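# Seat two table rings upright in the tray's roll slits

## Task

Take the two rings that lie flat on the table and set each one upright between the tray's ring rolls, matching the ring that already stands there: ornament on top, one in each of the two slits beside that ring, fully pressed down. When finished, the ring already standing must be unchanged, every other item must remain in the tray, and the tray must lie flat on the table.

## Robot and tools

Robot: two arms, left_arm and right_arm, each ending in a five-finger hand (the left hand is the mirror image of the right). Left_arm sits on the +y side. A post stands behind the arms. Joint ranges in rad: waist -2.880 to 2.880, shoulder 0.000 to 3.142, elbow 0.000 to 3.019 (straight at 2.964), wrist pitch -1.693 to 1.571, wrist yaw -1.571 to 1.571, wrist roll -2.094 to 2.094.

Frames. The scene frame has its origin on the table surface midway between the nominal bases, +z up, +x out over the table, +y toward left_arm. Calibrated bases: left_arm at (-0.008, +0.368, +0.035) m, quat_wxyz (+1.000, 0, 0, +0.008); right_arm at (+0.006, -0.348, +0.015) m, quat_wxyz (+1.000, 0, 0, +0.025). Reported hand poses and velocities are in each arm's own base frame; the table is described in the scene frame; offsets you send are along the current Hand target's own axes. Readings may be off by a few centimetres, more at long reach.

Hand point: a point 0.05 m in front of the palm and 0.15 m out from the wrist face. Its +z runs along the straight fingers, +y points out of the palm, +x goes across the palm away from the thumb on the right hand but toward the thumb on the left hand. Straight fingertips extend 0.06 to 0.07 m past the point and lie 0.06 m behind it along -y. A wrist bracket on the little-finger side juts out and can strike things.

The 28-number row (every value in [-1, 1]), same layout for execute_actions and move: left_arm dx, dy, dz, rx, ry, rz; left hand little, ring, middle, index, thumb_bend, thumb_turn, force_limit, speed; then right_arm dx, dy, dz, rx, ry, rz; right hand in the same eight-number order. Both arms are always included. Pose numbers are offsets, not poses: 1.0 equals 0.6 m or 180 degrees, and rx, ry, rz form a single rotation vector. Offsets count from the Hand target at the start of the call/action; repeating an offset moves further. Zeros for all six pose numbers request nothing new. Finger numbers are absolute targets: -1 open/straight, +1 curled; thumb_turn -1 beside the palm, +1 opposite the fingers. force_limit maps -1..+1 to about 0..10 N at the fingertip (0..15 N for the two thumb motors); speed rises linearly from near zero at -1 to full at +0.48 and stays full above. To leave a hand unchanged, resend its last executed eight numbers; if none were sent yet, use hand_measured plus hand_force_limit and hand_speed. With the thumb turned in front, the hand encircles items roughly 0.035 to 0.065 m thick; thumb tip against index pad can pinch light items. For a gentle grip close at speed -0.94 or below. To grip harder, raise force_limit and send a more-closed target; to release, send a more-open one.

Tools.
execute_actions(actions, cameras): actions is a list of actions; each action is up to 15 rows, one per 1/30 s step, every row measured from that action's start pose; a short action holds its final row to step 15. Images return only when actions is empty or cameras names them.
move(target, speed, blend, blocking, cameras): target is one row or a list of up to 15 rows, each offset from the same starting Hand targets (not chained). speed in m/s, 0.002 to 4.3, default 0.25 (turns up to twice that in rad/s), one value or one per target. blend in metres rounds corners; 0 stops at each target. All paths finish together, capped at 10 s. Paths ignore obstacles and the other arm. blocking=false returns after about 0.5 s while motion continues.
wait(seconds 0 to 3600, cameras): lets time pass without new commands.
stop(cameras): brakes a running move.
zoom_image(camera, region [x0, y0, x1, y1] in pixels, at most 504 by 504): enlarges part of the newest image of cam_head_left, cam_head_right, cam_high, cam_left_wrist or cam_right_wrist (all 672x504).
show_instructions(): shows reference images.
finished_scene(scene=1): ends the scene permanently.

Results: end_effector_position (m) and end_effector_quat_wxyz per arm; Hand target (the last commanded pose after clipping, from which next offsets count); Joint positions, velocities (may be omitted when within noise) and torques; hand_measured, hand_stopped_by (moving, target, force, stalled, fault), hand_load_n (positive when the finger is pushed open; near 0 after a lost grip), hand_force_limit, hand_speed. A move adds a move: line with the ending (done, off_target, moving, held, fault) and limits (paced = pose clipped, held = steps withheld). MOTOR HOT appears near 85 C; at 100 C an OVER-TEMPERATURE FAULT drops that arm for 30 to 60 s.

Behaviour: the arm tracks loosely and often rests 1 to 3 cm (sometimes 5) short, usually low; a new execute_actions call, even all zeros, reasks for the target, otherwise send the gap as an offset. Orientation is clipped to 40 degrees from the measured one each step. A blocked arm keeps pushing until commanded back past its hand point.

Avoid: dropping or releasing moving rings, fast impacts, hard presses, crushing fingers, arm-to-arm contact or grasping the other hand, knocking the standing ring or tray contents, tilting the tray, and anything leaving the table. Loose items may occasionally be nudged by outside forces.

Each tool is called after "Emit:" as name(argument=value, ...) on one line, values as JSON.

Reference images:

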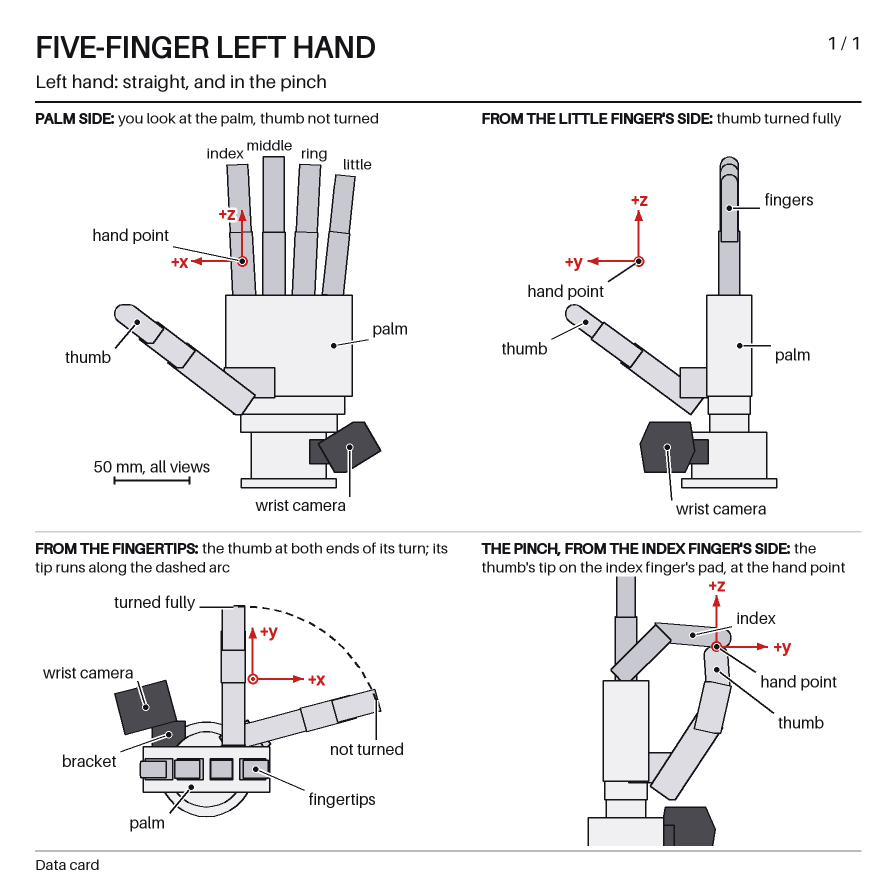

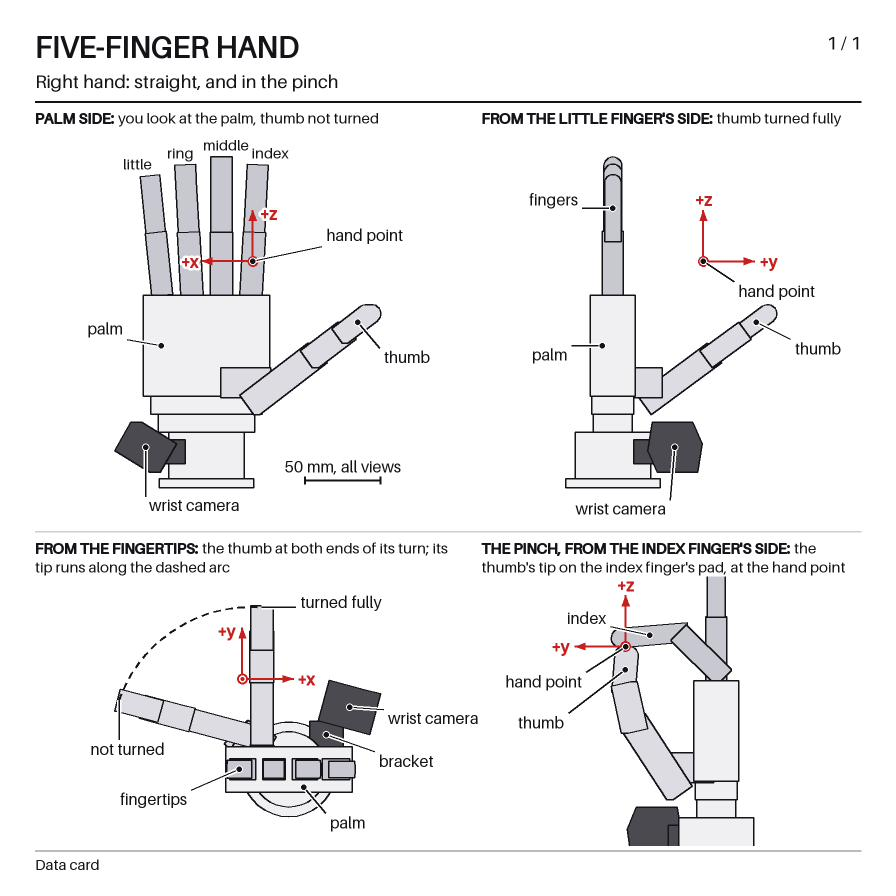

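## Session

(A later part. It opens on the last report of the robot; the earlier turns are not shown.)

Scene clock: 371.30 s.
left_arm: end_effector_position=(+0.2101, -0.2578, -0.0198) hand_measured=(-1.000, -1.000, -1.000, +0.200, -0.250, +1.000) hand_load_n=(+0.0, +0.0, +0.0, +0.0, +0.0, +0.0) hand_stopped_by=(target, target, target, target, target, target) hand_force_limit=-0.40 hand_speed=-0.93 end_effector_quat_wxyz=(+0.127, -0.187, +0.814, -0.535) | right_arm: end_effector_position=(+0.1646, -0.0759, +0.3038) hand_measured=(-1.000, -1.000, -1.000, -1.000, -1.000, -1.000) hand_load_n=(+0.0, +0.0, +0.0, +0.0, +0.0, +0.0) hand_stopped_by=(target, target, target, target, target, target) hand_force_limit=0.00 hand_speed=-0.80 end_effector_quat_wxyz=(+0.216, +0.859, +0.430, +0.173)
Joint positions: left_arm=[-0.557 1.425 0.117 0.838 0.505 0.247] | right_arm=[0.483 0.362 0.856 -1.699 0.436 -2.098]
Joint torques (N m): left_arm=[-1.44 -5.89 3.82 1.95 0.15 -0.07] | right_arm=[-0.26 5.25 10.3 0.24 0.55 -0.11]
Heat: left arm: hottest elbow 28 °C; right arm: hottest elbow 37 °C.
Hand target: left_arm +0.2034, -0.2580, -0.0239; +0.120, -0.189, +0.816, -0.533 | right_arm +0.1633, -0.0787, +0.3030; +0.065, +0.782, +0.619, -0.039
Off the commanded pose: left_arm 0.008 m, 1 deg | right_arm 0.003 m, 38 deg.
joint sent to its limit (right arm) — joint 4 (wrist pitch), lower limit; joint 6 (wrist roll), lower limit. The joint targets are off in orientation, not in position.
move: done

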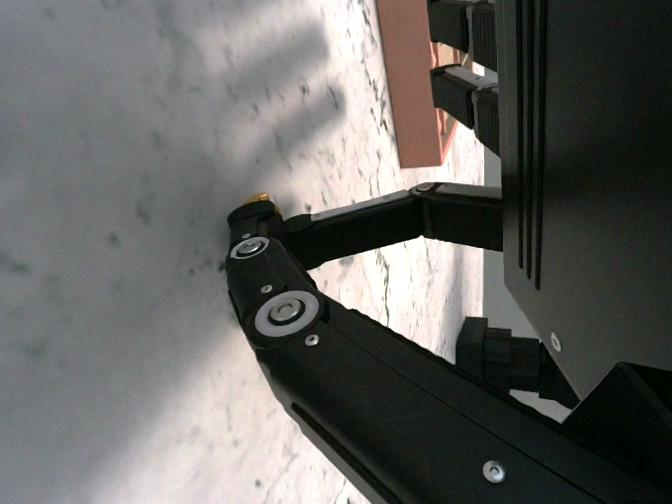

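Emit:
move(target=[[0.0,0,0,0.0,0,0,-1,-1,-1,0,-0.25,1,-0.4,-0.5,0,0,0,0,0,0,-1,-1,-1,-1,-1,-1,0,-0.8],[0.0,0.0076,0.0033,0.0,0,0,-1,-1,-1,0,-0.25,1,-0.4,-0.93,0,0,0,0,0,0,-1,-1,-1,-1,-1,-1,0,-0.8]], speed=0.03, cameras=["cam_left_wrist"])

Emit:
zoom_image(camera="cam_left_wrist", region=[230, 170, 350, 270])

Scene clock: 380.40 s.
left_arm: end_effector_position=(+0.2131, -0.2600, -0.0195) hand_measured=(-1.000, -1.000, -1.000, +0.000, -0.250, +1.000) hand_load_n=(+0.0, +0.0, +0.0, -1.0, +0.0, +0.0) hand_stopped_by=(target, target, target, target, target, target) hand_force_limit=-0.40 hand_speed=-0.93 end_effector_quat_wxyz=(+0.131, -0.185, +0.810, -0.541) | right_arm: end_effector_position=(+0.1646, -0.0759, +0.3038) hand_measured=(-1.000, -1.000, -1.000, -1.000, -1.000, -1.000) hand_load_n=(+0.0, +0.0, +0.0, +0.0, +0.0, +0.5) hand_stopped_by=(target, target, target, target, target, target) hand_force_limit=0.00 hand_speed=-0.80 end_effector_quat_wxyz=(+0.216, +0.859, +0.430, +0.173)
Joint positions: left_arm=[-0.557 1.458 0.117 0.891 0.505 0.242] | right_arm=[0.483 0.362 0.856 -1.699 0.436 -2.098]
Joint torques (N m): left_arm=[-1.9 -5.19 3.17 1.63 0.14 -0.04] | right_arm=[0.03 5.42 10.32 0.36 0.54 -0.06]
Heat: left arm: hottest elbow 28 °C; right arm: hottest elbow 37 °C.
Hand target: left_arm +0.2034, -0.2580, -0.0287; +0.120, -0.188, +0.816, -0.533 | right_arm +0.1633, -0.0787, +0.3030; +0.065, +0.782, +0.619, -0.039
Off the commanded pose: left_arm 0.014 m, 2 deg | right_arm 0.003 m, 38 deg.
joint sent to its limit (right arm) — joint 4 (wrist pitch), lower limit; joint 6 (wrist roll), lower limit. The joint targets are off in orientation, not in position.
move: off_target (left_arm); target 2's new numbers were sent with left_arm's hand 0.014 m and 2 deg from that target

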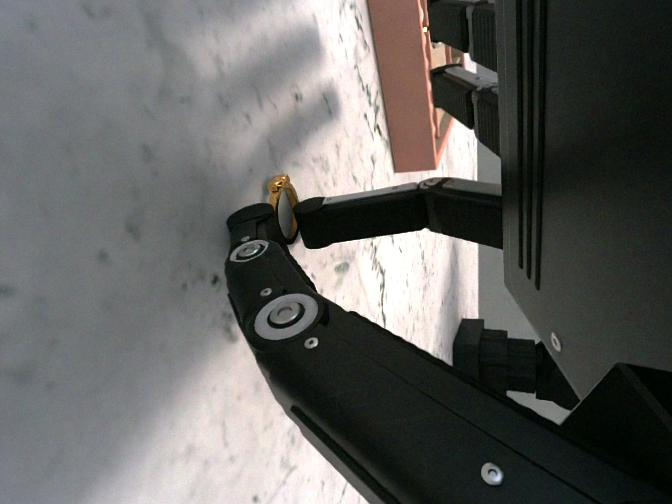

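Scaled by 4.200.

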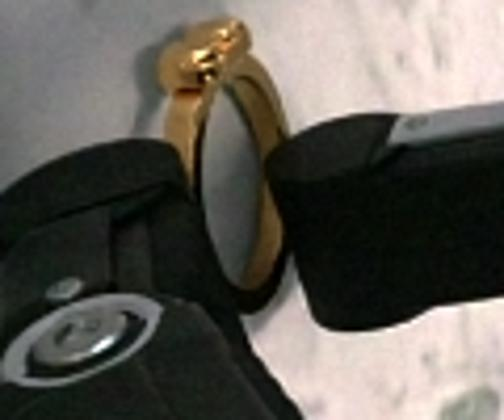

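Emit:
move(target=[0.0,0,0,0.0,0,0,-1,-1,-1,0.1,-0.25,1,-0.4,-0.9,0,0,0,0,0,0,-1,-1,-1,-1,-1,-1,0,-0.8], speed=0.03, cameras=["cam_left_wrist"])

Emit:
zoom_image(camera="cam_left_wrist", region=[230, 170, 350, 270])

Scene clock: 384.90 s.
left_arm: end_effector_position=(+0.2131, -0.2600, -0.0197) hand_measured=(-1.000, -1.000, -1.000, +0.100, -0.250, +1.000) hand_load_n=(+0.0, +0.0, +0.0, +0.5, +0.0, +0.0) hand_stopped_by=(target, target, target, target, target, target) hand_force_limit=-0.40 hand_speed=-0.90 end_effector_quat_wxyz=(+0.131, -0.185, +0.810, -0.541) | right_arm: end_effector_position=(+0.1646, -0.0759, +0.3038) hand_measured=(-1.000, -1.000, -1.000, -1.000, -1.000, -1.000) hand_load_n=(+0.0, +0.0, +0.0, +0.0, +0.0, +0.0) hand_stopped_by=(target, target, target, target, target, target) hand_force_limit=0.00 hand_speed=-0.80 end_effector_quat_wxyz=(+0.216, +0.859, +0.430, +0.173)
Joint positions: left_arm=[-0.557 1.459 0.117 0.892 0.505 0.242] | right_arm=[0.483 0.362 0.856 -1.699 0.436 -2.098]
Joint torques (N m): left_arm=[-2.61 -5.3 3.03 1.63 0.15 -0.05] | right_arm=[-0.03 5.48 10.3 0.29 0.55 -0.11]
Heat: left arm: hottest elbow 28 °C; right arm: hottest elbow 37 °C.
Hand target: left_arm +0.2034, -0.2580, -0.0288; +0.120, -0.188, +0.816, -0.533 | right_arm +0.1633, -0.0787, +0.3030; +0.065, +0.782, +0.619, -0.039
Off the commanded pose: left_arm 0.013 m, 2 deg | right_arm 0.003 m, 38 deg.
joint sent to its limit (right arm) — joint 4 (wrist pitch), lower limit; joint 6 (wrist roll), lower limit. The joint targets are off in orientation, not in position.
move: done

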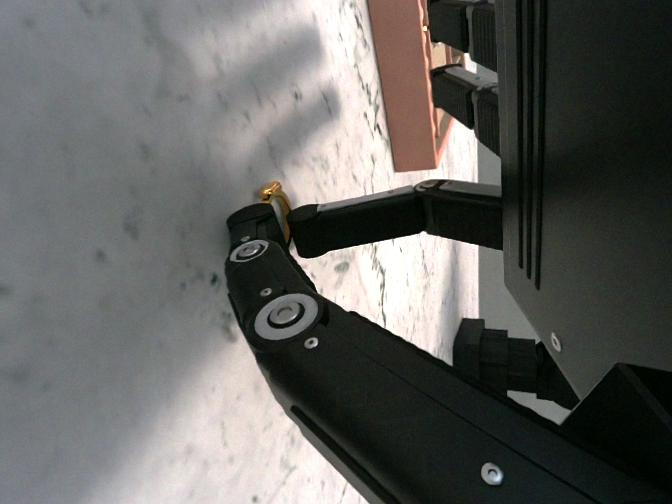

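Scaled by 4.200.

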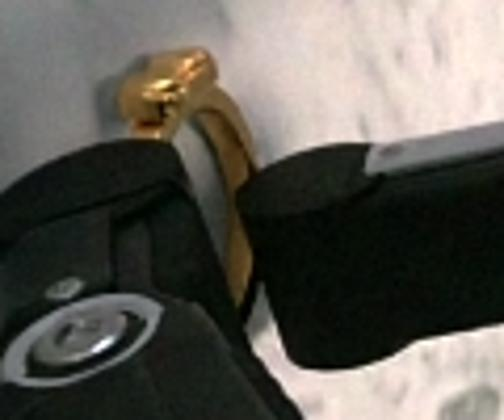

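Emit:
move(target=[0.0,0,0,0.0,0,0,-1,-1,-1,0.18,-0.25,1,-0.4,-0.92,0,0,0,0,0,0,-1,-1,-1,-1,-1,-1,0,-0.8], speed=0.03, cameras=["cam_left_wrist"])

Emit:
zoom_image(camera="cam_left_wrist", region=[230, 170, 350, 270])

Scene clock: 386.67 s.
left_arm: end_effector_position=(+0.2128, -0.2598, -0.0203) hand_measured=(-1.000, -1.000, -1.000, +0.180, -0.250, +1.000) hand_load_n=(+0.0, +0.0, +0.0, +0.5, +0.5, +0.0) hand_stopped_by=(target, target, target, target, target, target) hand_force_limit=-0.40 hand_speed=-0.92 end_effector_quat_wxyz=(+0.131, -0.186, +0.810, -0.540) | right_arm: end_effector_position=(+0.1646, -0.0759, +0.3038) hand_measured=(-1.000, -1.000, -1.000, -1.000, -1.000, -1.000) hand_load_n=(+0.0, +0.0, +0.0, +0.0, +0.0, +0.0) hand_stopped_by=(target, target, target, target, target, target) hand_force_limit=0.00 hand_speed=-0.80 end_effector_quat_wxyz=(+0.216, +0.859, +0.430, +0.173)
Joint positions: left_arm=[-0.557 1.461 0.117 0.892 0.505 0.242] | right_arm=[0.483 0.362 0.856 -1.699 0.436 -2.098]
Joint torques (N m): left_arm=[-1.85 -4.95 3.23 1.76 0.22 -0.06] | right_arm=[0.03 5.07 10.3 0.25 0.56 -0.09]
Heat: left arm: hottest elbow 28 °C; right arm: hottest elbow 37 °C.
Hand target: left_arm +0.2034, -0.2580, -0.0288; +0.120, -0.188, +0.816, -0.533 | right_arm +0.1633, -0.0787, +0.3030; +0.065, +0.782, +0.619, -0.039
Off the commanded pose: left_arm 0.013 m, 2 deg | right_arm 0.003 m, 38 deg.
joint sent to its limit (right arm) — joint 4 (wrist pitch), lower limit; joint 6 (wrist roll), lower limit. The joint targets are off in orientation, not in position.
move: done

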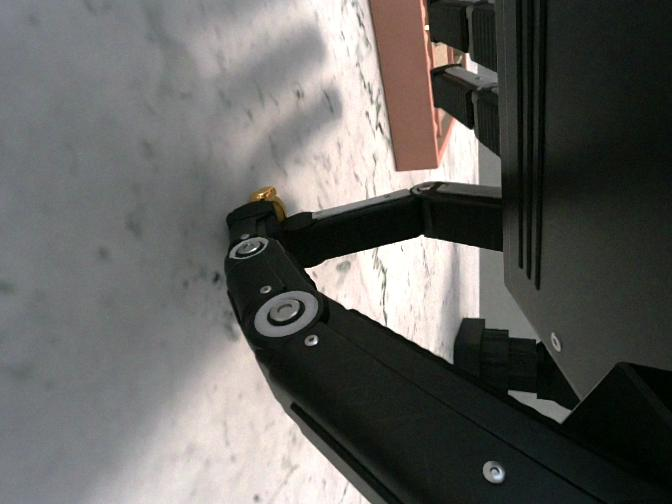

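Scaled by 4.200.

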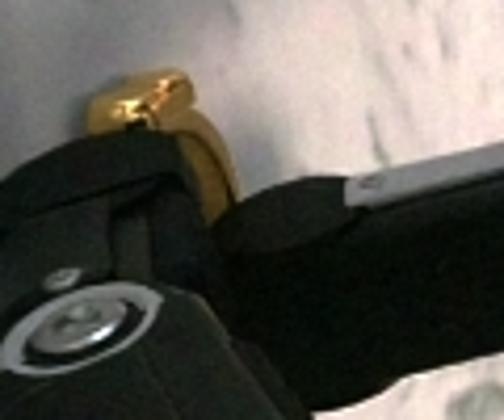

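Emit:
move(target=[[0.0,-0.0183,-0.008,0.0,0,0,-1,-1,-1,-0.1,-0.25,1,-0.4,-0.5,0,0,0,0,0,0,-1,-1,-1,-1,-1,-1,0,-0.8],[0.0,-0.0129,-0.0202,0.0,0,0,-1,-1,-1,-0.1,-0.25,1,-0.4,-0.5,0,0,0,0,0,0,-1,-1,-1,-1,-1,-1,0,-0.8]], speed=0.03, cameras=["cam_left_wrist"])

Emit:
zoom_image(camera="cam_left_wrist", region=[230, 170, 350, 270])

Scene clock: 392.57 s.
left_arm: end_effector_position=(+0.2003, -0.2549, -0.0166) hand_measured=(-1.000, -1.000, -1.000, -0.100, -0.250, +1.000) hand_load_n=(+0.0, +0.0, -0.5, +0.0, +0.0, +0.0) hand_stopped_by=(target, target, target, target, target, target) hand_force_limit=-0.40 hand_speed=-0.50 end_effector_quat_wxyz=(+0.117, -0.188, +0.815, -0.535) | right_arm: end_effector_position=(+0.1646, -0.0759, +0.3038) hand_measured=(-1.000, -1.000, -1.000, -1.000, -1.000, -1.000) hand_load_n=(+0.0, +0.0, +0.5, +0.0, +0.0, +0.0) hand_stopped_by=(target, target, target, target, target, target) hand_force_limit=0.00 hand_speed=-0.80 end_effector_quat_wxyz=(+0.216, +0.859, +0.430, +0.173)
Joint positions: left_arm=[-0.557 1.373 0.102 0.791 0.52 0.241] | right_arm=[0.483 0.362 0.856 -1.699 0.436 -2.098]
Joint torques (N m): left_arm=[0.79 -7 4.22 1.25 0.32 0.08] | right_arm=[-0.09 5.77 10.19 0.28 0.51 -0.05]
Heat: left arm: hottest waist 27 °C; right arm: hottest elbow 37 °C.
Hand target: left_arm +0.2000, -0.2508, -0.0168; +0.120, -0.188, +0.816, -0.533 | right_arm +0.1633, -0.0787, +0.3030; +0.065, +0.782, +0.619, -0.039
Off the commanded pose: left_arm 0.004 m, 0 deg | right_arm 0.003 m, 38 deg.
joint sent to its limit (right arm) — joint 4 (wrist pitch), lower limit; joint 6 (wrist roll), lower limit. The joint targets are off in orientation, not in position.
move: done

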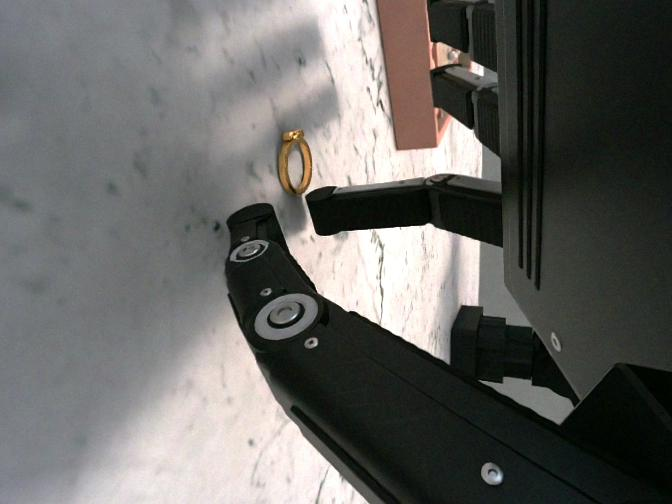

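Scaled by 4.200.

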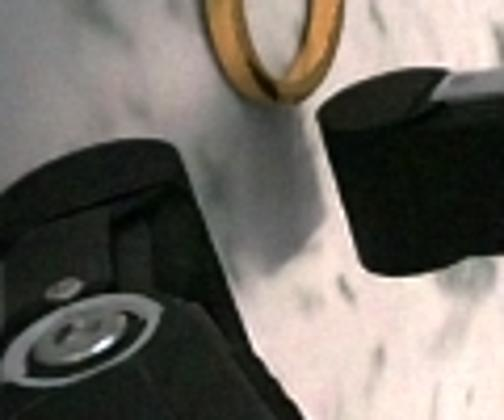

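Emit:
move(target=[[-0.02,-0.0258,0.0378,0.0,0,0,-1,-1,-1,-0.1,-0.25,1,-0.4,-0.5,0,0,0,0,0,0,-1,-1,-1,-1,-1,-1,0,-0.8],[-0.02,-0.0075,0.0458,0.0,0,0,-1,-1,-1,-0.1,-0.25,1,-0.4,-0.5,0,0,0,0,0,0,-1,-1,-1,-1,-1,-1,0,-0.8]], speed=0.04, cameras=["cam_left_wrist"])

Emit:
zoom_image(camera="cam_left_wrist", region=[230, 170, 350, 270])

Scene clock: 397.33 s.
left_arm: end_effector_position=(+0.2206, -0.2656, -0.0198) hand_measured=(-1.000, -1.000, -1.000, -0.100, -0.250, +1.000) hand_load_n=(+0.0, +0.0, +0.0, -0.5, +0.5, +0.0) hand_stopped_by=(target, target, target, target, target, target) hand_force_limit=-0.40 hand_speed=-0.50 end_effector_quat_wxyz=(+0.123, -0.190, +0.813, -0.536) | right_arm: end_effector_position=(+0.1646, -0.0759, +0.3038) hand_measured=(-1.000, -1.000, -1.000, -1.000, -1.000, -1.000) hand_load_n=(+0.0, +0.0, +0.0, +0.0, +0.0, +0.0) hand_stopped_by=(target, target, target, target, target, target) hand_force_limit=0.00 hand_speed=-0.80 end_effector_quat_wxyz=(+0.216, +0.859, +0.430, +0.173)
Joint positions: left_arm=[-0.557 1.459 0.152 0.838 0.508 0.238] | right_arm=[0.483 0.362 0.856 -1.699 0.436 -2.098]
Joint torques (N m): left_arm=[-1.9 -4.78 5.68 1.51 0.04 -0.06] | right_arm=[-0.32 5.77 10.41 0.13 0.56 -0.07]
Heat: left arm: hottest waist 27 °C; right arm: hottest elbow 38 °C.
Hand target: left_arm +0.2224, -0.2698, -0.0239; +0.120, -0.189, +0.816, -0.533 | right_arm +0.1633, -0.0787, +0.3030; +0.065, +0.782, +0.619, -0.039
Off the commanded pose: left_arm 0.006 m, 1 deg | right_arm 0.003 m, 38 deg.
joint sent to its limit (right arm) — joint 4 (wrist pitch), lower limit; joint 6 (wrist roll), lower limit. The joint targets are off in orientation, not in position.
move: done

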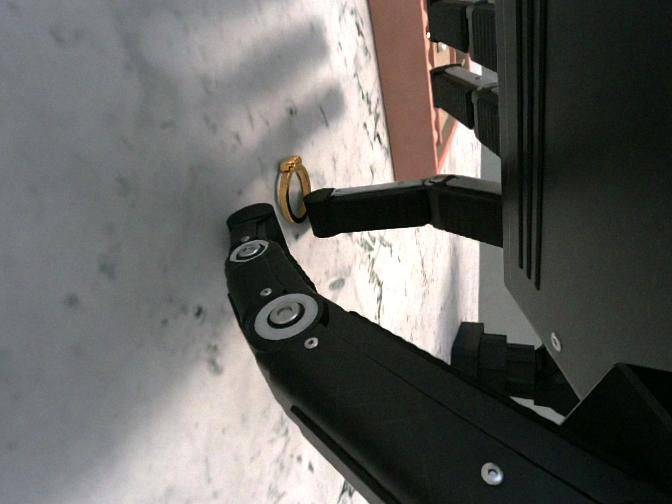

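Scaled by 4.200.

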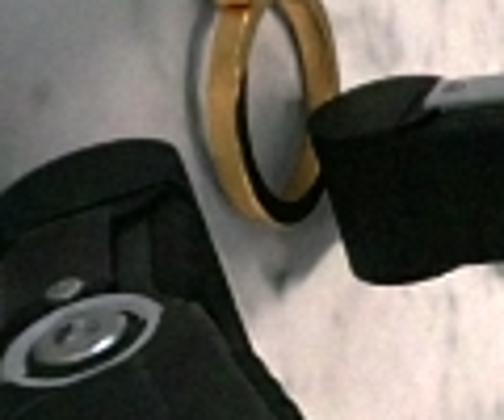

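Emit:
move(target=[[0,-0.0076,-0.0033,0.0,0,0,-1,-1,-1,-0.15,-0.25,1,-0.4,-0.5,0,0,0,0,0,0,-1,-1,-1,-1,-1,-1,0,-0.8],[-0.007,-0.0143,0.012,0.0,0,0,-1,-1,-1,-0.15,-0.25,1,-0.4,-0.5,0,0,0,0,0,0,-1,-1,-1,-1,-1,-1,0,-0.8],[-0.007,-0.003,0.0165,0.0,0,0,-1,-1,-1,-0.1,-0.25,1,-0.4,-0.5,0,0,0,0,0,0,-1,-1,-1,-1,-1,-1,0,-0.8]], speed=0.04, cameras=["cam_left_wrist"])

Emit:
zoom_image(camera="cam_left_wrist", region=[230, 170, 350, 270])

Scene clock: 402.43 s.
left_arm: end_effector_position=(+0.2308, -0.2736, -0.0201) hand_measured=(-1.000, -1.000, -1.000, -0.100, -0.250, +1.000) hand_load_n=(+0.0, +0.0, +0.0, +0.0, +0.0, +0.5) hand_stopped_by=(target, target, target, target, target, target) hand_force_limit=-0.40 hand_speed=-0.50 end_effector_quat_wxyz=(+0.125, -0.189, +0.812, -0.538) | right_arm: end_effector_position=(+0.1646, -0.0759, +0.3038) hand_measured=(-1.000, -1.000, -1.000, -1.000, -1.000, -1.000) hand_load_n=(+0.0, +0.0, +0.0, +0.0, -0.5, +0.0) hand_stopped_by=(target, target, target, target, target, target) hand_force_limit=0.00 hand_speed=-0.80 end_effector_quat_wxyz=(+0.216, +0.859, +0.430, +0.173)
Joint positions: left_arm=[-0.563 1.495 0.183 0.852 0.503 0.234] | right_arm=[0.483 0.362 0.856 -1.699 0.436 -2.098]
Joint torques (N m): left_arm=[-2.2 -6.24 5.67 1.44 0.06 -0.03] | right_arm=[0.32 5.3 10.32 0.21 0.53 -0.02]
Heat: left arm: hottest waist 27 °C; right arm: hottest elbow 38 °C.
Hand target: left_arm +0.2305, -0.2768, -0.0263; +0.120, -0.188, +0.816, -0.533 | right_arm +0.1633, -0.0787, +0.3030; +0.065, +0.782, +0.619, -0.039
Off the commanded pose: left_arm 0.007 m, 1 deg | right_arm 0.003 m, 38 deg.
joint sent to its limit (right arm) — joint 4 (wrist pitch), lower limit; joint 6 (wrist roll), lower limit. The joint targets are off in orientation, not in position.
move: done

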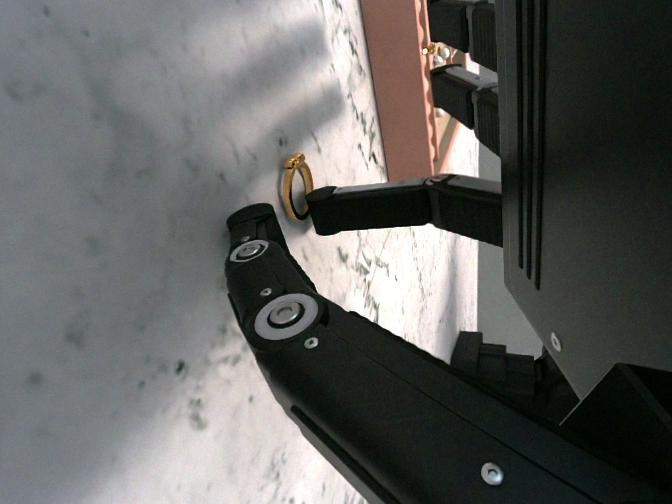

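Scaled by 4.200.

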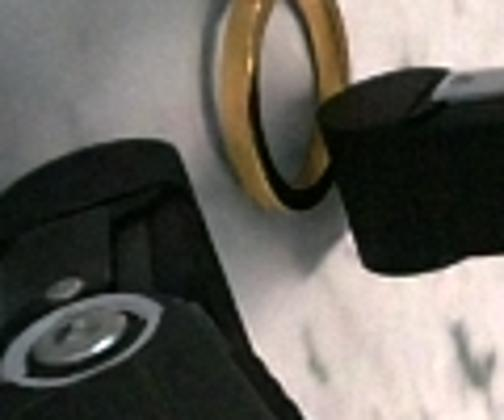

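Emit:
move(target=[[0,-0.0228,-0.01,0.0,0,0,-1,-1,-1,-0.1,-0.25,1,-0.4,-0.5,0,0,0,0,0,0,-1,-1,-1,-1,-1,-1,0,-0.8]], speed=0.04, cameras=["cam_left_wrist"])

Emit:
zoom_image(camera="cam_left_wrist", region=[230, 170, 350, 270])

Scene clock: 406.90 s.
left_arm: end_effector_position=(+0.2256, -0.2698, -0.0183) hand_measured=(-1.000, -1.000, -1.000, -0.100, -0.250, +1.000) hand_load_n=(+0.0, -0.5, +0.0, +0.5, +0.0, +0.0) hand_stopped_by=(target, target, target, target, target, target) hand_force_limit=-0.40 hand_speed=-0.50 end_effector_quat_wxyz=(+0.116, -0.196, +0.819, -0.527) | right_arm: end_effector_position=(+0.1646, -0.0759, +0.3038) hand_measured=(-1.000, -1.000, -1.000, -1.000, -1.000, -1.000) hand_load_n=(+0.0, +0.0, +0.0, +0.0, -0.5, +0.0) hand_stopped_by=(target, target, target, target, target, target) hand_force_limit=0.00 hand_speed=-0.80 end_effector_quat_wxyz=(+0.216, +0.859, +0.430, +0.173)
Joint positions: left_arm=[-0.563 1.435 0.183 0.756 0.5 0.234] | right_arm=[0.483 0.362 0.856 -1.699 0.436 -2.098]
Joint torques (N m): left_arm=[-2.55 -8.53 6.34 1.26 0.13 -0.04] | right_arm=[-0.38 5.19 10.3 0.24 0.55 -0.09]
Heat: left arm: hottest waist 27 °C; right arm: hottest elbow 38 °C.
Hand target: left_arm +0.2305, -0.2768, -0.0113; +0.120, -0.188, +0.816, -0.533 | right_arm +0.1633, -0.0787, +0.3030; +0.065, +0.782, +0.619, -0.039
Off the commanded pose: left_arm 0.011 m, 1 deg | right_arm 0.003 m, 38 deg.
joint sent to its limit (right arm) — joint 4 (wrist pitch), lower limit; joint 6 (wrist roll), lower limit. The joint targets are off in orientation, not in position.
move: off_target (left_arm)

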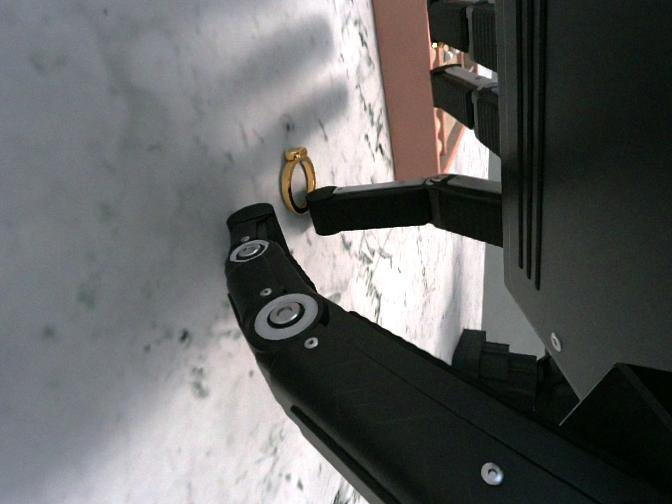

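Scaled by 4.200.

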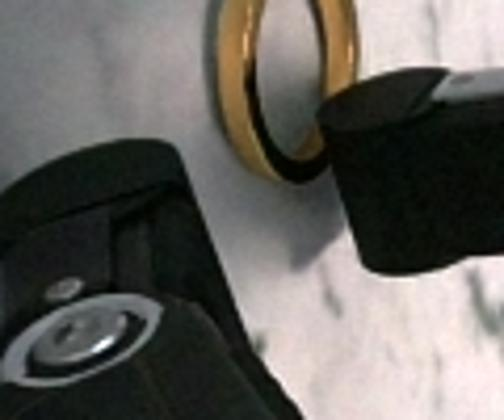

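Emit:
move(target=[[0,-0.038,-0.0167,0.0,0,0,-1,-1,-1,-0.1,-0.25,1,-0.4,-0.5,0,0,0,0,0,0,-1,-1,-1,-1,-1,-1,0,-0.8]], speed=0.04, cameras=["cam_left_wrist"])

Emit:
zoom_image(camera="cam_left_wrist", region=[200, 120, 360, 270])

Scene clock: 409.80 s.
left_arm: end_effector_position=(+0.2187, -0.2655, +0.0000) hand_measured=(-1.000, -1.000, -1.000, -0.100, -0.250, +1.000) hand_load_n=(+0.0, +0.0, +0.0, +0.0, +0.0, +0.0) hand_stopped_by=(target, target, target, target, target, target) hand_force_limit=-0.40 hand_speed=-0.50 end_effector_quat_wxyz=(+0.111, -0.200, +0.822, -0.522) | right_arm: end_effector_position=(+0.1646, -0.0759, +0.3038) hand_measured=(-1.000, -1.000, -1.000, -1.000, -1.000, -1.000) hand_load_n=(+0.0, +0.0, +0.0, +0.0, -0.5, +0.0) hand_stopped_by=(target, target, target, target, target, target) hand_force_limit=0.00 hand_speed=-0.80 end_effector_quat_wxyz=(+0.216, +0.859, +0.430, +0.173)
Joint positions: left_arm=[-0.563 1.276 0.183 0.58 0.5 0.234] | right_arm=[0.483 0.362 0.856 -1.699 0.436 -2.098]
Joint torques (N m): left_arm=[-2.02 -7.77 9.25 1.1 0.26 -0.05] | right_arm=[0.09 5.3 10.37 0.34 0.58 -0.04]
Heat: left arm: hottest waist 27 °C; right arm: hottest elbow 38 °C.
Hand target: left_arm +0.2306, -0.2767, +0.0135; +0.120, -0.189, +0.816, -0.533 | right_arm +0.1633, -0.0787, +0.3030; +0.065, +0.782, +0.619, -0.039
Off the commanded pose: left_arm 0.021 m, 2 deg | right_arm 0.003 m, 38 deg.
joint sent to its limit (right arm) — joint 4 (wrist pitch), lower limit; joint 6 (wrist roll), lower limit. The joint targets are off in orientation, not in position.
move: off_target (left_arm)

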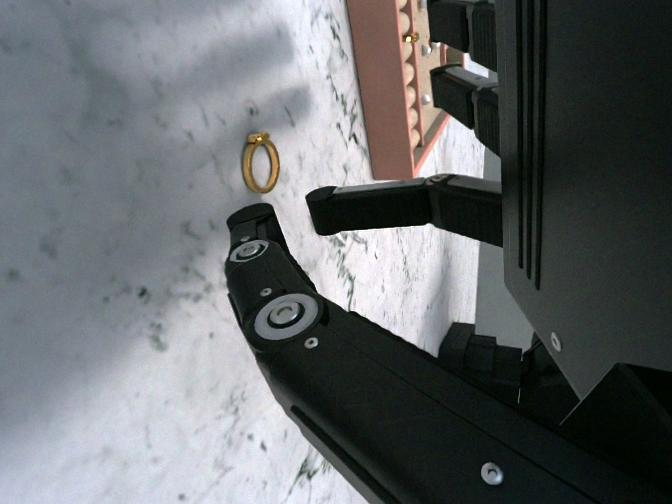

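Scaled by 3.150.

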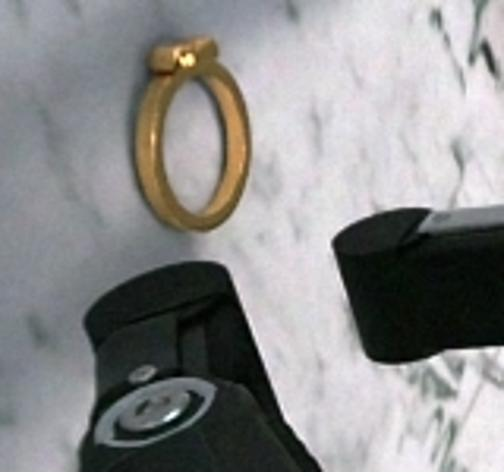

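Emit:
move(target=[[-0.0201,0.0034,0.0275,0.0,0,0,-1,-1,-1,-0.1,-0.25,0.7,-0.4,-0.5,0,0,0,0,0,0,-1,-1,-1,-1,-1,-1,0,-0.8]], speed=0.06, cameras=["cam_left_wrist"])

Emit:
zoom_image(camera="cam_left_wrist", region=[180, 120, 380, 270])

Scene clock: 420.70 s.
left_arm: end_effector_position=(+0.2293, -0.2736, -0.0054) hand_measured=(-1.000, -1.000, -1.000, -0.100, -0.250, +0.700) hand_load_n=(-0.5, +0.0, +0.0, +0.0, +0.5, +0.0) hand_stopped_by=(target, target, target, target, target, target) hand_force_limit=-0.40 hand_speed=-0.50 end_effector_quat_wxyz=(+0.105, -0.200, +0.823, -0.521) | right_arm: end_effector_position=(+0.1646, -0.0759, +0.3038) hand_measured=(-1.000, -1.000, -1.000, -1.000, -1.000, -1.000) hand_load_n=(+0.0, +0.0, -0.5, +0.0, +0.0, +0.0) hand_stopped_by=(target, target, target, target, target, target) hand_force_limit=0.00 hand_speed=-0.80 end_effector_quat_wxyz=(+0.216, +0.859, +0.430, +0.173)
Joint positions: left_arm=[-0.563 1.351 0.22 0.609 0.507 0.234] | right_arm=[0.483 0.362 0.856 -1.699 0.436 -2.098]
Joint torques (N m): left_arm=[-0.73 -5.66 9.21 2.15 0.35 0.05] | right_arm=[-0.09 5.19 10.35 0.2 0.55 -0.06]
Heat: left arm: hottest elbow 28 °C; right arm: hottest elbow 38 °C.
Hand target: left_arm +0.2476, -0.2843, +0.0049; +0.119, -0.188, +0.816, -0.533 | right_arm +0.1633, -0.0787, +0.3030; +0.065, +0.782, +0.619, -0.039
Off the commanded pose: left_arm 0.024 m, 3 deg | right_arm 0.003 m, 38 deg.
joint sent to its limit (right arm) — joint 4 (wrist pitch), lower limit; joint 6 (wrist roll), lower limit. The joint targets are off in orientation, not in position.
move: off_target (left_arm)

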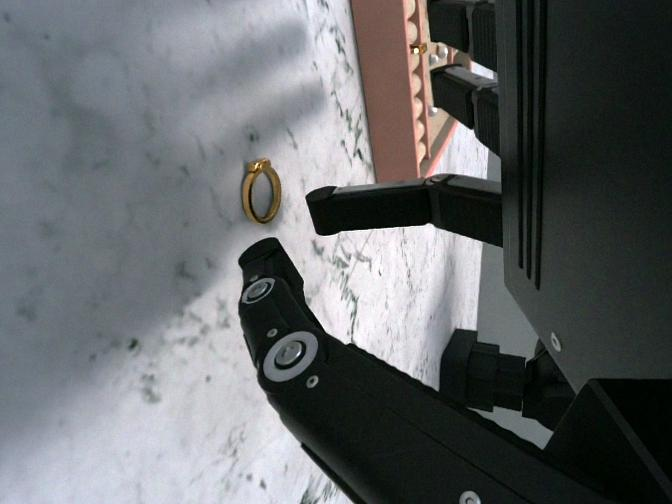

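Scaled by 2.520.

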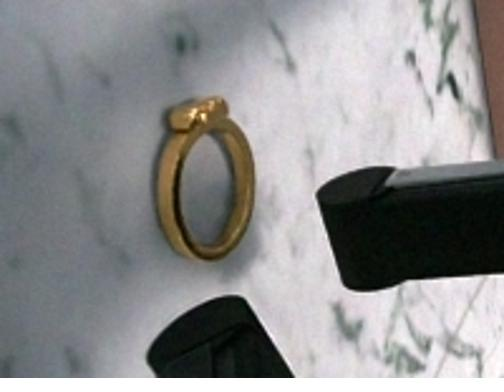

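Emit:
execute_actions(actions=[[[0,0,0,0,0,0,-1,-1,-1,-0.1,-0.25,0.7,-0.4,-0.5,0,0,0,0,0,0,-1,-1,-1,-1,-1,-1,0,-0.8]]], cameras=["cam_left_wrist"])

Scene clock: 423.07 s.
left_arm: end_effector_position=(+0.2294, -0.2736, -0.0055) hand_measured=(-1.000, -1.000, -1.000, -0.100, -0.250, +0.700) hand_load_n=(+0.0, +0.0, -0.5, +0.0, +0.0, +0.0) hand_stopped_by=(target, target, target, target, target, target) hand_force_limit=-0.40 hand_speed=-0.50 end_effector_quat_wxyz=(+0.105, -0.200, +0.823, -0.521) | right_arm: end_effector_position=(+0.1646, -0.0759, +0.3038) hand_measured=(-1.000, -1.000, -1.000, -1.000, -1.000, -1.000) hand_load_n=(+0.0, +0.0, +0.0, +0.0, +0.0, +0.0) hand_stopped_by=(target, target, target, target, target, target) hand_force_limit=0.00 hand_speed=-0.80 end_effector_quat_wxyz=(+0.216, +0.859, +0.430, +0.173)
Joint positions: left_arm=[-0.563 1.351 0.22 0.609 0.507 0.234] | right_arm=[0.483 0.362 0.856 -1.699 0.436 -2.098]
Joint torques (N m): left_arm=[-0.73 -6.59 9.14 2.43 0.35 0.05] | right_arm=[0.03 5.3 10.37 0.29 0.55 -0.07]
Heat: left arm: hottest elbow 28 °C; right arm: hottest elbow 38 °C.
Hand target: left_arm +0.2477, -0.2844, +0.0050; +0.120, -0.188, +0.816, -0.533 | right_arm +0.1633, -0.0787, +0.3030; +0.065, +0.782, +0.619, -0.039
Off the commanded pose: left_arm 0.024 m, 3 deg | right_arm 0.003 m, 38 deg.
joint sent to its limit (right arm) — joint 4 (wrist pitch), lower limit; joint 6 (wrist roll), lower limit. The joint targets are off in orientation, not in position.

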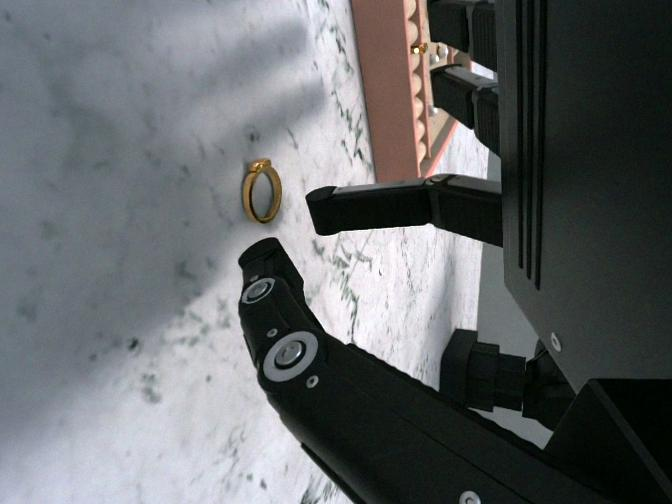

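Emit:
move(target=[[-0.0037,-0.078,-0.0505,0.0,0,0,-1,-1,-1,-0.1,-0.25,0.7,-0.4,-0.5,0,0,0,0,0,0,-1,-1,-1,-1,-1,-1,0,-0.8],[-0.0037,0.0372,0.0003,0.0,0,0,-1,-1,-1,-0.1,-0.25,0.7,-0.4,-0.5,0,0,0,0,0,0,-1,-1,-1,-1,-1,-1,0,-0.8]], speed=0.08, cameras=["cam_left_wrist"])

Emit:
zoom_image(camera="cam_left_wrist", region=[180, 120, 380, 270])

Scene clock: 433.20 s.
left_arm: end_effector_position=(+0.2455, -0.2792, -0.0118) hand_measured=(-1.000, -1.000, -1.000, -0.100, -0.250, +0.700) hand_load_n=(+0.0, -0.5, +0.0, +0.0, +0.0, +0.0) hand_stopped_by=(target, target, target, target, target, target) hand_force_limit=-0.40 hand_speed=-0.50 end_effector_quat_wxyz=(+0.117, -0.187, +0.816, -0.534) | right_arm: end_effector_position=(+0.1646, -0.0759, +0.3038) hand_measured=(-1.000, -1.000, -1.000, -1.000, -1.000, -1.000) hand_load_n=(+0.0, +0.0, +0.0, +0.0, +0.0, +0.0) hand_stopped_by=(target, target, target, target, target, target) hand_force_limit=0.00 hand_speed=-0.80 end_effector_quat_wxyz=(+0.216, +0.859, +0.430, +0.173)
Joint positions: left_arm=[-0.544 1.459 0.239 0.735 0.531 0.251] | right_arm=[0.483 0.362 0.856 -1.699 0.436 -2.098]
Joint torques (N m): left_arm=[-0.09 -7.12 4.41 2.21 0.3 0.02] | right_arm=[-0.21 5.71 10.41 0.18 0.52 -0.08]
Heat: left arm: hottest elbow 29 °C; right arm: hottest elbow 38 °C.
Hand target: left_arm +0.2458, -0.2756, -0.0154; +0.120, -0.188, +0.816, -0.533 | right_arm +0.1633, -0.0787, +0.3030; +0.065, +0.782, +0.619, -0.039
Off the commanded pose: left_arm 0.005 m, 0 deg | right_arm 0.003 m, 38 deg.
joint sent to its limit (right arm) — joint 4 (wrist pitch), lower limit; joint 6 (wrist roll), lower limit. The joint targets are off in orientation, not in position.
move: done

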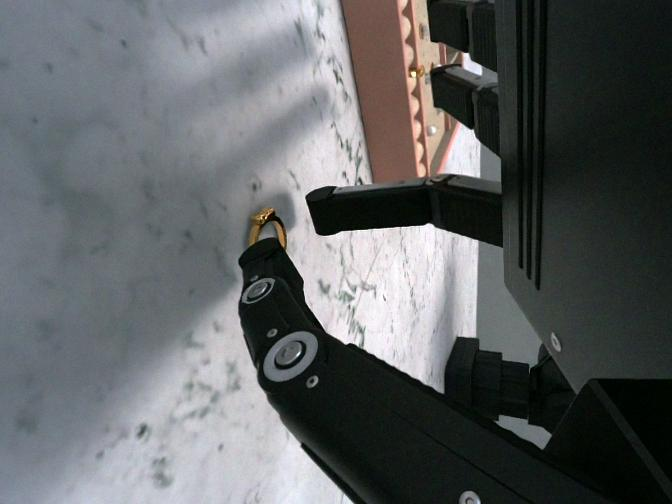

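Scaled by 2.520.

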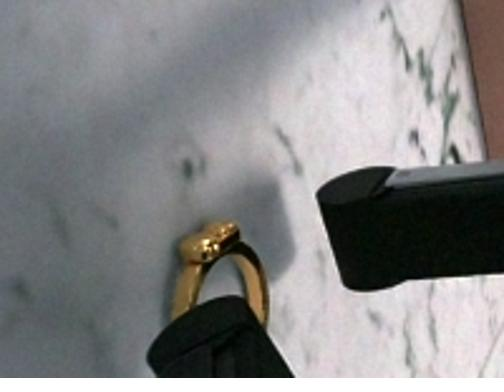

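Emit:
move(target=[[0.0,-0.06,-0.0265,0.0,0,0,-1,-1,-1,-1,-0.25,0.7,-0.4,0,0,0,0,0,0,0,-1,-1,-1,-1,-1,-1,0,-0.8],[0.06,-0.06,-0.0265,0.0,0,0,-1,-1,-1,-1,-0.25,0.7,-0.4,0,0,0,0,0,0,0,-1,-1,-1,-1,-1,-1,0,-0.8],[0.06,0.03,0.0132,0.0,0,0,-1,-1,-1,-1,-0.25,0.7,-0.4,0,0,0,0,0,0,0,-1,-1,-1,-1,-1,-1,0,-0.8]], speed=0.06, cameras=["cam_left_wrist"])

Emit:
move(target=[[0.0,-0.09,-0.04,0.0,0,0,-1,-1,-1,0,-0.25,-1,-0.4,0.3,0,0,0,0,0,0,-1,-1,-1,-1,-1,-1,0,-0.8],[0.0,0,0,0.0,0,0,-1,-1,-1,0,-0.25,-1,-0.4,0,0,0,0,0,0,0,-1,-1,-1,-1,-1,-1,0,-0.8]], speed=0.06, cameras=["cam_left_wrist"])

Scene clock: 444.33 s.
left_arm: end_effector_position=(+0.2235, -0.2951, -0.0224) hand_measured=(-1.000, -1.000, -1.000, -1.000, -0.250, +0.700) hand_load_n=(+0.0, +0.0, +0.0, +0.0, -3.0, +0.0) hand_stopped_by=(target, target, target, target, target, target) hand_force_limit=-0.40 hand_speed=0.00 end_effector_quat_wxyz=(+0.131, -0.185, +0.807, -0.545) | right_arm: end_effector_position=(+0.1646, -0.0759, +0.3038) hand_measured=(-1.000, -1.000, -1.000, -1.000, -1.000, -1.000) hand_load_n=(-0.5, +0.0, +0.0, +0.0, +0.0, +0.0) hand_stopped_by=(target, target, target, target, target, target) hand_force_limit=0.00 hand_speed=-0.80 end_effector_quat_wxyz=(+0.216, +0.859, +0.430, +0.173)
Joint positions: left_arm=[-0.66 1.553 0.188 0.946 0.415 0.188] | right_arm=[0.483 0.362 0.856 -1.699 0.436 -2.098]
Joint torques (N m): left_arm=[-1.85 -5.95 2.92 1.72 0.13 -0.1] | right_arm=[0.03 5.25 10.43 0.18 0.52 -0.07]
Heat: left arm: hottest elbow 29 °C; right arm: hottest elbow 38 °C.
Hand target: left_arm +0.2134, -0.2913, -0.0349; +0.120, -0.189, +0.816, -0.533 | right_arm +0.1633, -0.0787, +0.3030; +0.065, +0.782, +0.619, -0.039
Off the commanded pose: left_arm 0.017 m, 2 deg | right_arm 0.003 m, 38 deg.
joint sent to its limit (right arm) — joint 4 (wrist pitch), lower limit; joint 6 (wrist roll), lower limit. The joint targets are off in orientation, not in position.
move: off_target (left_arm)

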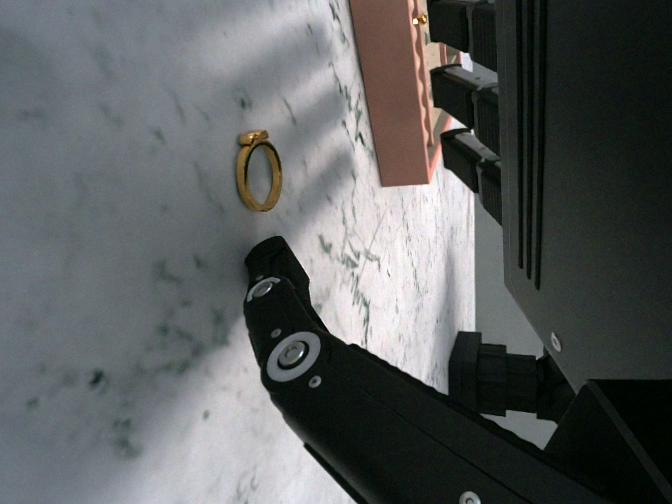

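Scene clock: 448.13 s.
left_arm: end_effector_position=(+0.2221, -0.2950, -0.0219) hand_measured=(-1.000, -1.000, -1.000, +0.000, -0.250, -1.000) hand_load_n=(+0.0, +0.0, +0.0, -2.5, +0.0, +0.0) hand_stopped_by=(target, target, target, target, target, target) hand_force_limit=-0.40 hand_speed=0.00 end_effector_quat_wxyz=(+0.129, -0.185, +0.807, -0.546) | right_arm: end_effector_position=(+0.1646, -0.0759, +0.3038) hand_measured=(-1.000, -1.000, -1.000, -1.000, -1.000, -1.000) hand_load_n=(+0.0, +0.0, +0.0, +0.0, +0.0, +0.0) hand_stopped_by=(target, target, target, target, target, target) hand_force_limit=0.00 hand_speed=-0.80 end_effector_quat_wxyz=(+0.216, +0.859, +0.430, +0.173)
Joint positions: left_arm=[-0.66 1.551 0.185 0.949 0.418 0.185] | right_arm=[0.483 0.362 0.856 -1.699 0.436 -2.098]
Joint torques (N m): left_arm=[-1.85 -6.3 3.06 1.59 0.03 -0.01] | right_arm=[-0.03 5.42 10.25 0.21 0.56 -0.07]
Heat: left arm: hottest elbow 29 °C; right arm: hottest elbow 38 °C.
Hand target: left_arm +0.2133, -0.2914, -0.0348; +0.120, -0.188, +0.816, -0.533 | right_arm +0.1633, -0.0787, +0.3030; +0.065, +0.782, +0.619, -0.039
Off the commanded pose: left_arm 0.016 m, 2 deg | right_arm 0.003 m, 38 deg.
joint sent to its limit (right arm) — joint 4 (wrist pitch), lower limit; joint 6 (wrist roll), lower limit. The joint targets are off in orientation, not in position.
move: off_target (left_arm); target 2's new numbers were sent with left_arm's hand 0.016 m and 2 deg from that target

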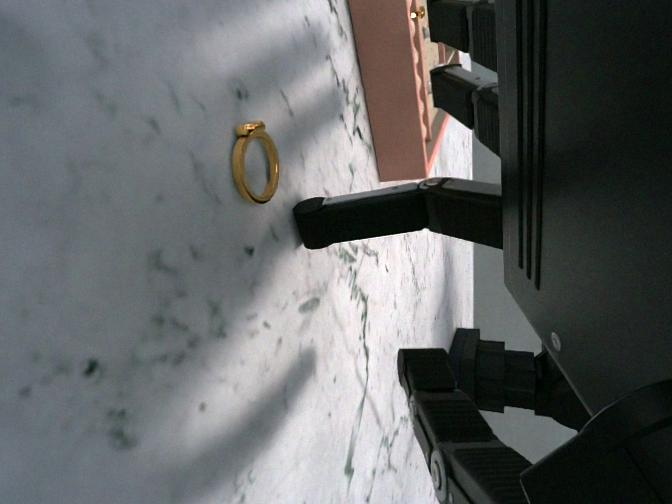

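Emit:
move(target=[[0.0,-0.0835,-0.0368,0.0,0,0,-1,-1,-1,0,-0.25,0.7,-0.4,0.3,0,0,0,0,0,0,-1,-1,-1,-1,-1,-1,0,-0.8],[-0.0588,-0.1158,-0.047,0.0,0,0,-1,-1,-1,0,-0.25,0.7,-0.4,0,0,0,0,0,0,0,-1,-1,-1,-1,-1,-1,0,-0.8],[-0.0588,-0.0308,-0.0095,0.0,0,0,-1,-1,-1,0,-0.25,0.7,-0.4,0,0,0,0,0,0,0,-1,-1,-1,-1,-1,-1,0,-0.8]], speed=0.08, cameras=["cam_left_wrist"])

Emit:
zoom_image(camera="cam_left_wrist", region=[180, 120, 380, 270])

Scene clock: 457.93 s.
left_arm: end_effector_position=(+0.2430, -0.2798, -0.0142) hand_measured=(-1.000, -1.000, -1.000, +0.000, -0.250, +0.700) hand_load_n=(+0.0, +0.0, +0.0, +0.0, +0.0, +0.5) hand_stopped_by=(target, target, target, target, target, target) hand_force_limit=-0.40 hand_speed=0.00 end_effector_quat_wxyz=(+0.115, -0.188, +0.817, -0.532) | right_arm: end_effector_position=(+0.1646, -0.0759, +0.3038) hand_measured=(-1.000, -1.000, -1.000, -1.000, -1.000, -1.000) hand_load_n=(+0.0, +0.0, +0.0, +0.0, +0.0, +0.0) hand_stopped_by=(target, target, target, target, target, target) hand_force_limit=0.00 hand_speed=-0.80 end_effector_quat_wxyz=(+0.216, +0.859, +0.430, +0.173)
Joint positions: left_arm=[-0.552 1.466 0.236 0.74 0.524 0.247] | right_arm=[0.483 0.362 0.856 -1.699 0.436 -2.098]
Joint torques (N m): left_arm=[0.03 -7.47 5.03 2.25 0.33 0] | right_arm=[-0.32 5.42 10.25 0.34 0.53 -0.06]
Heat: left arm: hottest elbow 29 °C; right arm: hottest elbow 38 °C.
Hand target: left_arm +0.2460, -0.2778, -0.0160; +0.120, -0.188, +0.816, -0.533 | right_arm +0.1633, -0.0787, +0.3030; +0.065, +0.782, +0.619, -0.039
Off the commanded pose: left_arm 0.004 m, 1 deg | right_arm 0.003 m, 38 deg.
joint sent to its limit (right arm) — joint 4 (wrist pitch), lower limit; joint 6 (wrist roll), lower limit. The joint targets are off in orientation, not in position.
move: done; target 2's new numbers were sent with left_arm's hand 0.028 m and 3 deg from that target

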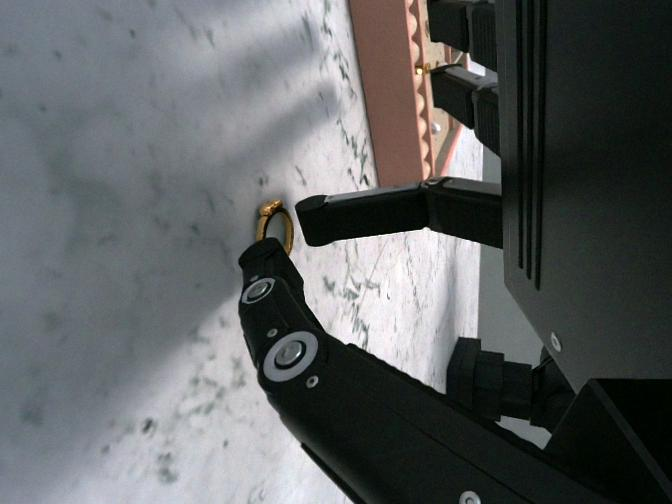

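Scaled by 2.520.

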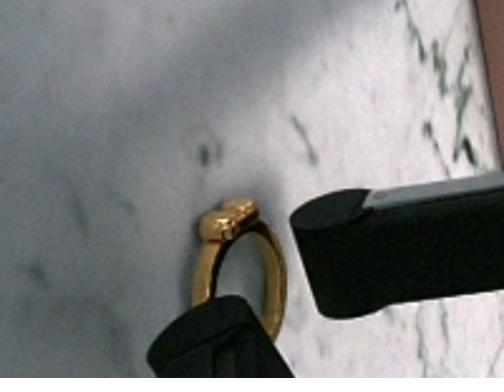

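Emit:
move(target=[[0.0,-0.003,0.012,0.0,0,0,-1,-1,-1,-0.08,-0.25,0.7,-0.4,0,0,0,0,0,0,0,-1,-1,-1,-1,-1,-1,0,-0.8],[0.0,0.0122,0.0145,0.0,0,0,-1,-1,-1,-0.08,-0.25,0.7,-0.4,0,0,0,0,0,0,0,-1,-1,-1,-1,-1,-1,0,-0.8]], speed=0.05, cameras=["cam_left_wrist"])

Emit:
zoom_image(camera="cam_left_wrist", region=[180, 120, 380, 270])

Scene clock: 462.97 s.
left_arm: end_effector_position=(+0.2472, -0.2814, -0.0211) hand_measured=(-1.000, -1.000, -1.000, -0.080, -0.250, +0.700) hand_load_n=(+0.0, +0.0, +0.0, -1.5, +0.0, +0.0) hand_stopped_by=(target, target, target, target, target, target) hand_force_limit=-0.40 hand_speed=0.00 end_effector_quat_wxyz=(+0.122, -0.186, +0.814, -0.536) | right_arm: end_effector_position=(+0.1646, -0.0759, +0.3038) hand_measured=(-1.000, -1.000, -1.000, -1.000, -1.000, -1.000) hand_load_n=(+0.0, +0.0, +0.0, +0.0, +0.0, +0.0) hand_stopped_by=(target, target, target, target, target, target) hand_force_limit=0.00 hand_speed=-0.80 end_effector_quat_wxyz=(+0.216, +0.859, +0.430, +0.173)
Joint positions: left_arm=[-0.552 1.527 0.236 0.817 0.519 0.247] | right_arm=[0.483 0.362 0.856 -1.699 0.436 -2.098]
Joint torques (N m): left_arm=[-1.44 -6.77 5.14 1.8 0.08 -0.06] | right_arm=[-0.15 5.48 10.29 0.13 0.57 -0.06]
Heat: left arm: hottest elbow 29 °C; right arm: hottest elbow 38 °C.
Hand target: left_arm +0.2482, -0.2824, -0.0261; +0.120, -0.188, +0.816, -0.533 | right_arm +0.1633, -0.0787, +0.3030; +0.065, +0.782, +0.619, -0.039
Off the commanded pose: left_arm 0.005 m, 1 deg | right_arm 0.003 m, 38 deg.
joint sent to its limit (right arm) — joint 4 (wrist pitch), lower limit; joint 6 (wrist roll), lower limit. The joint targets are off in orientation, not in position.
move: done

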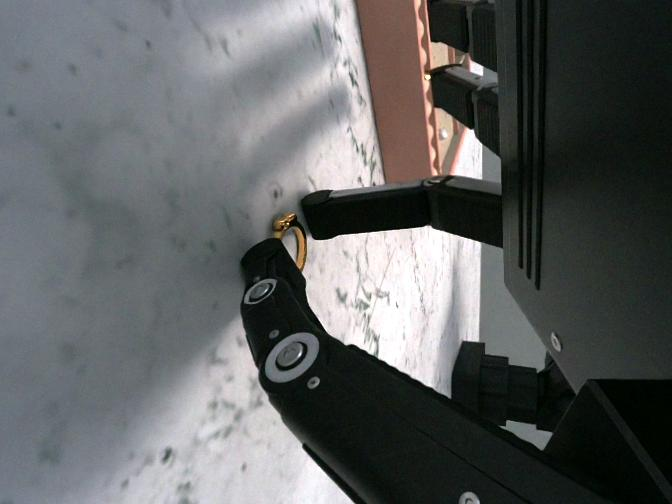

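Scaled by 2.520.

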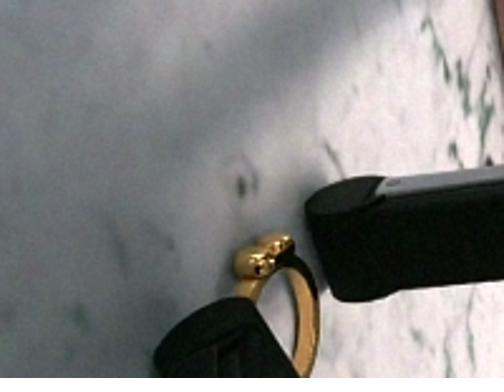

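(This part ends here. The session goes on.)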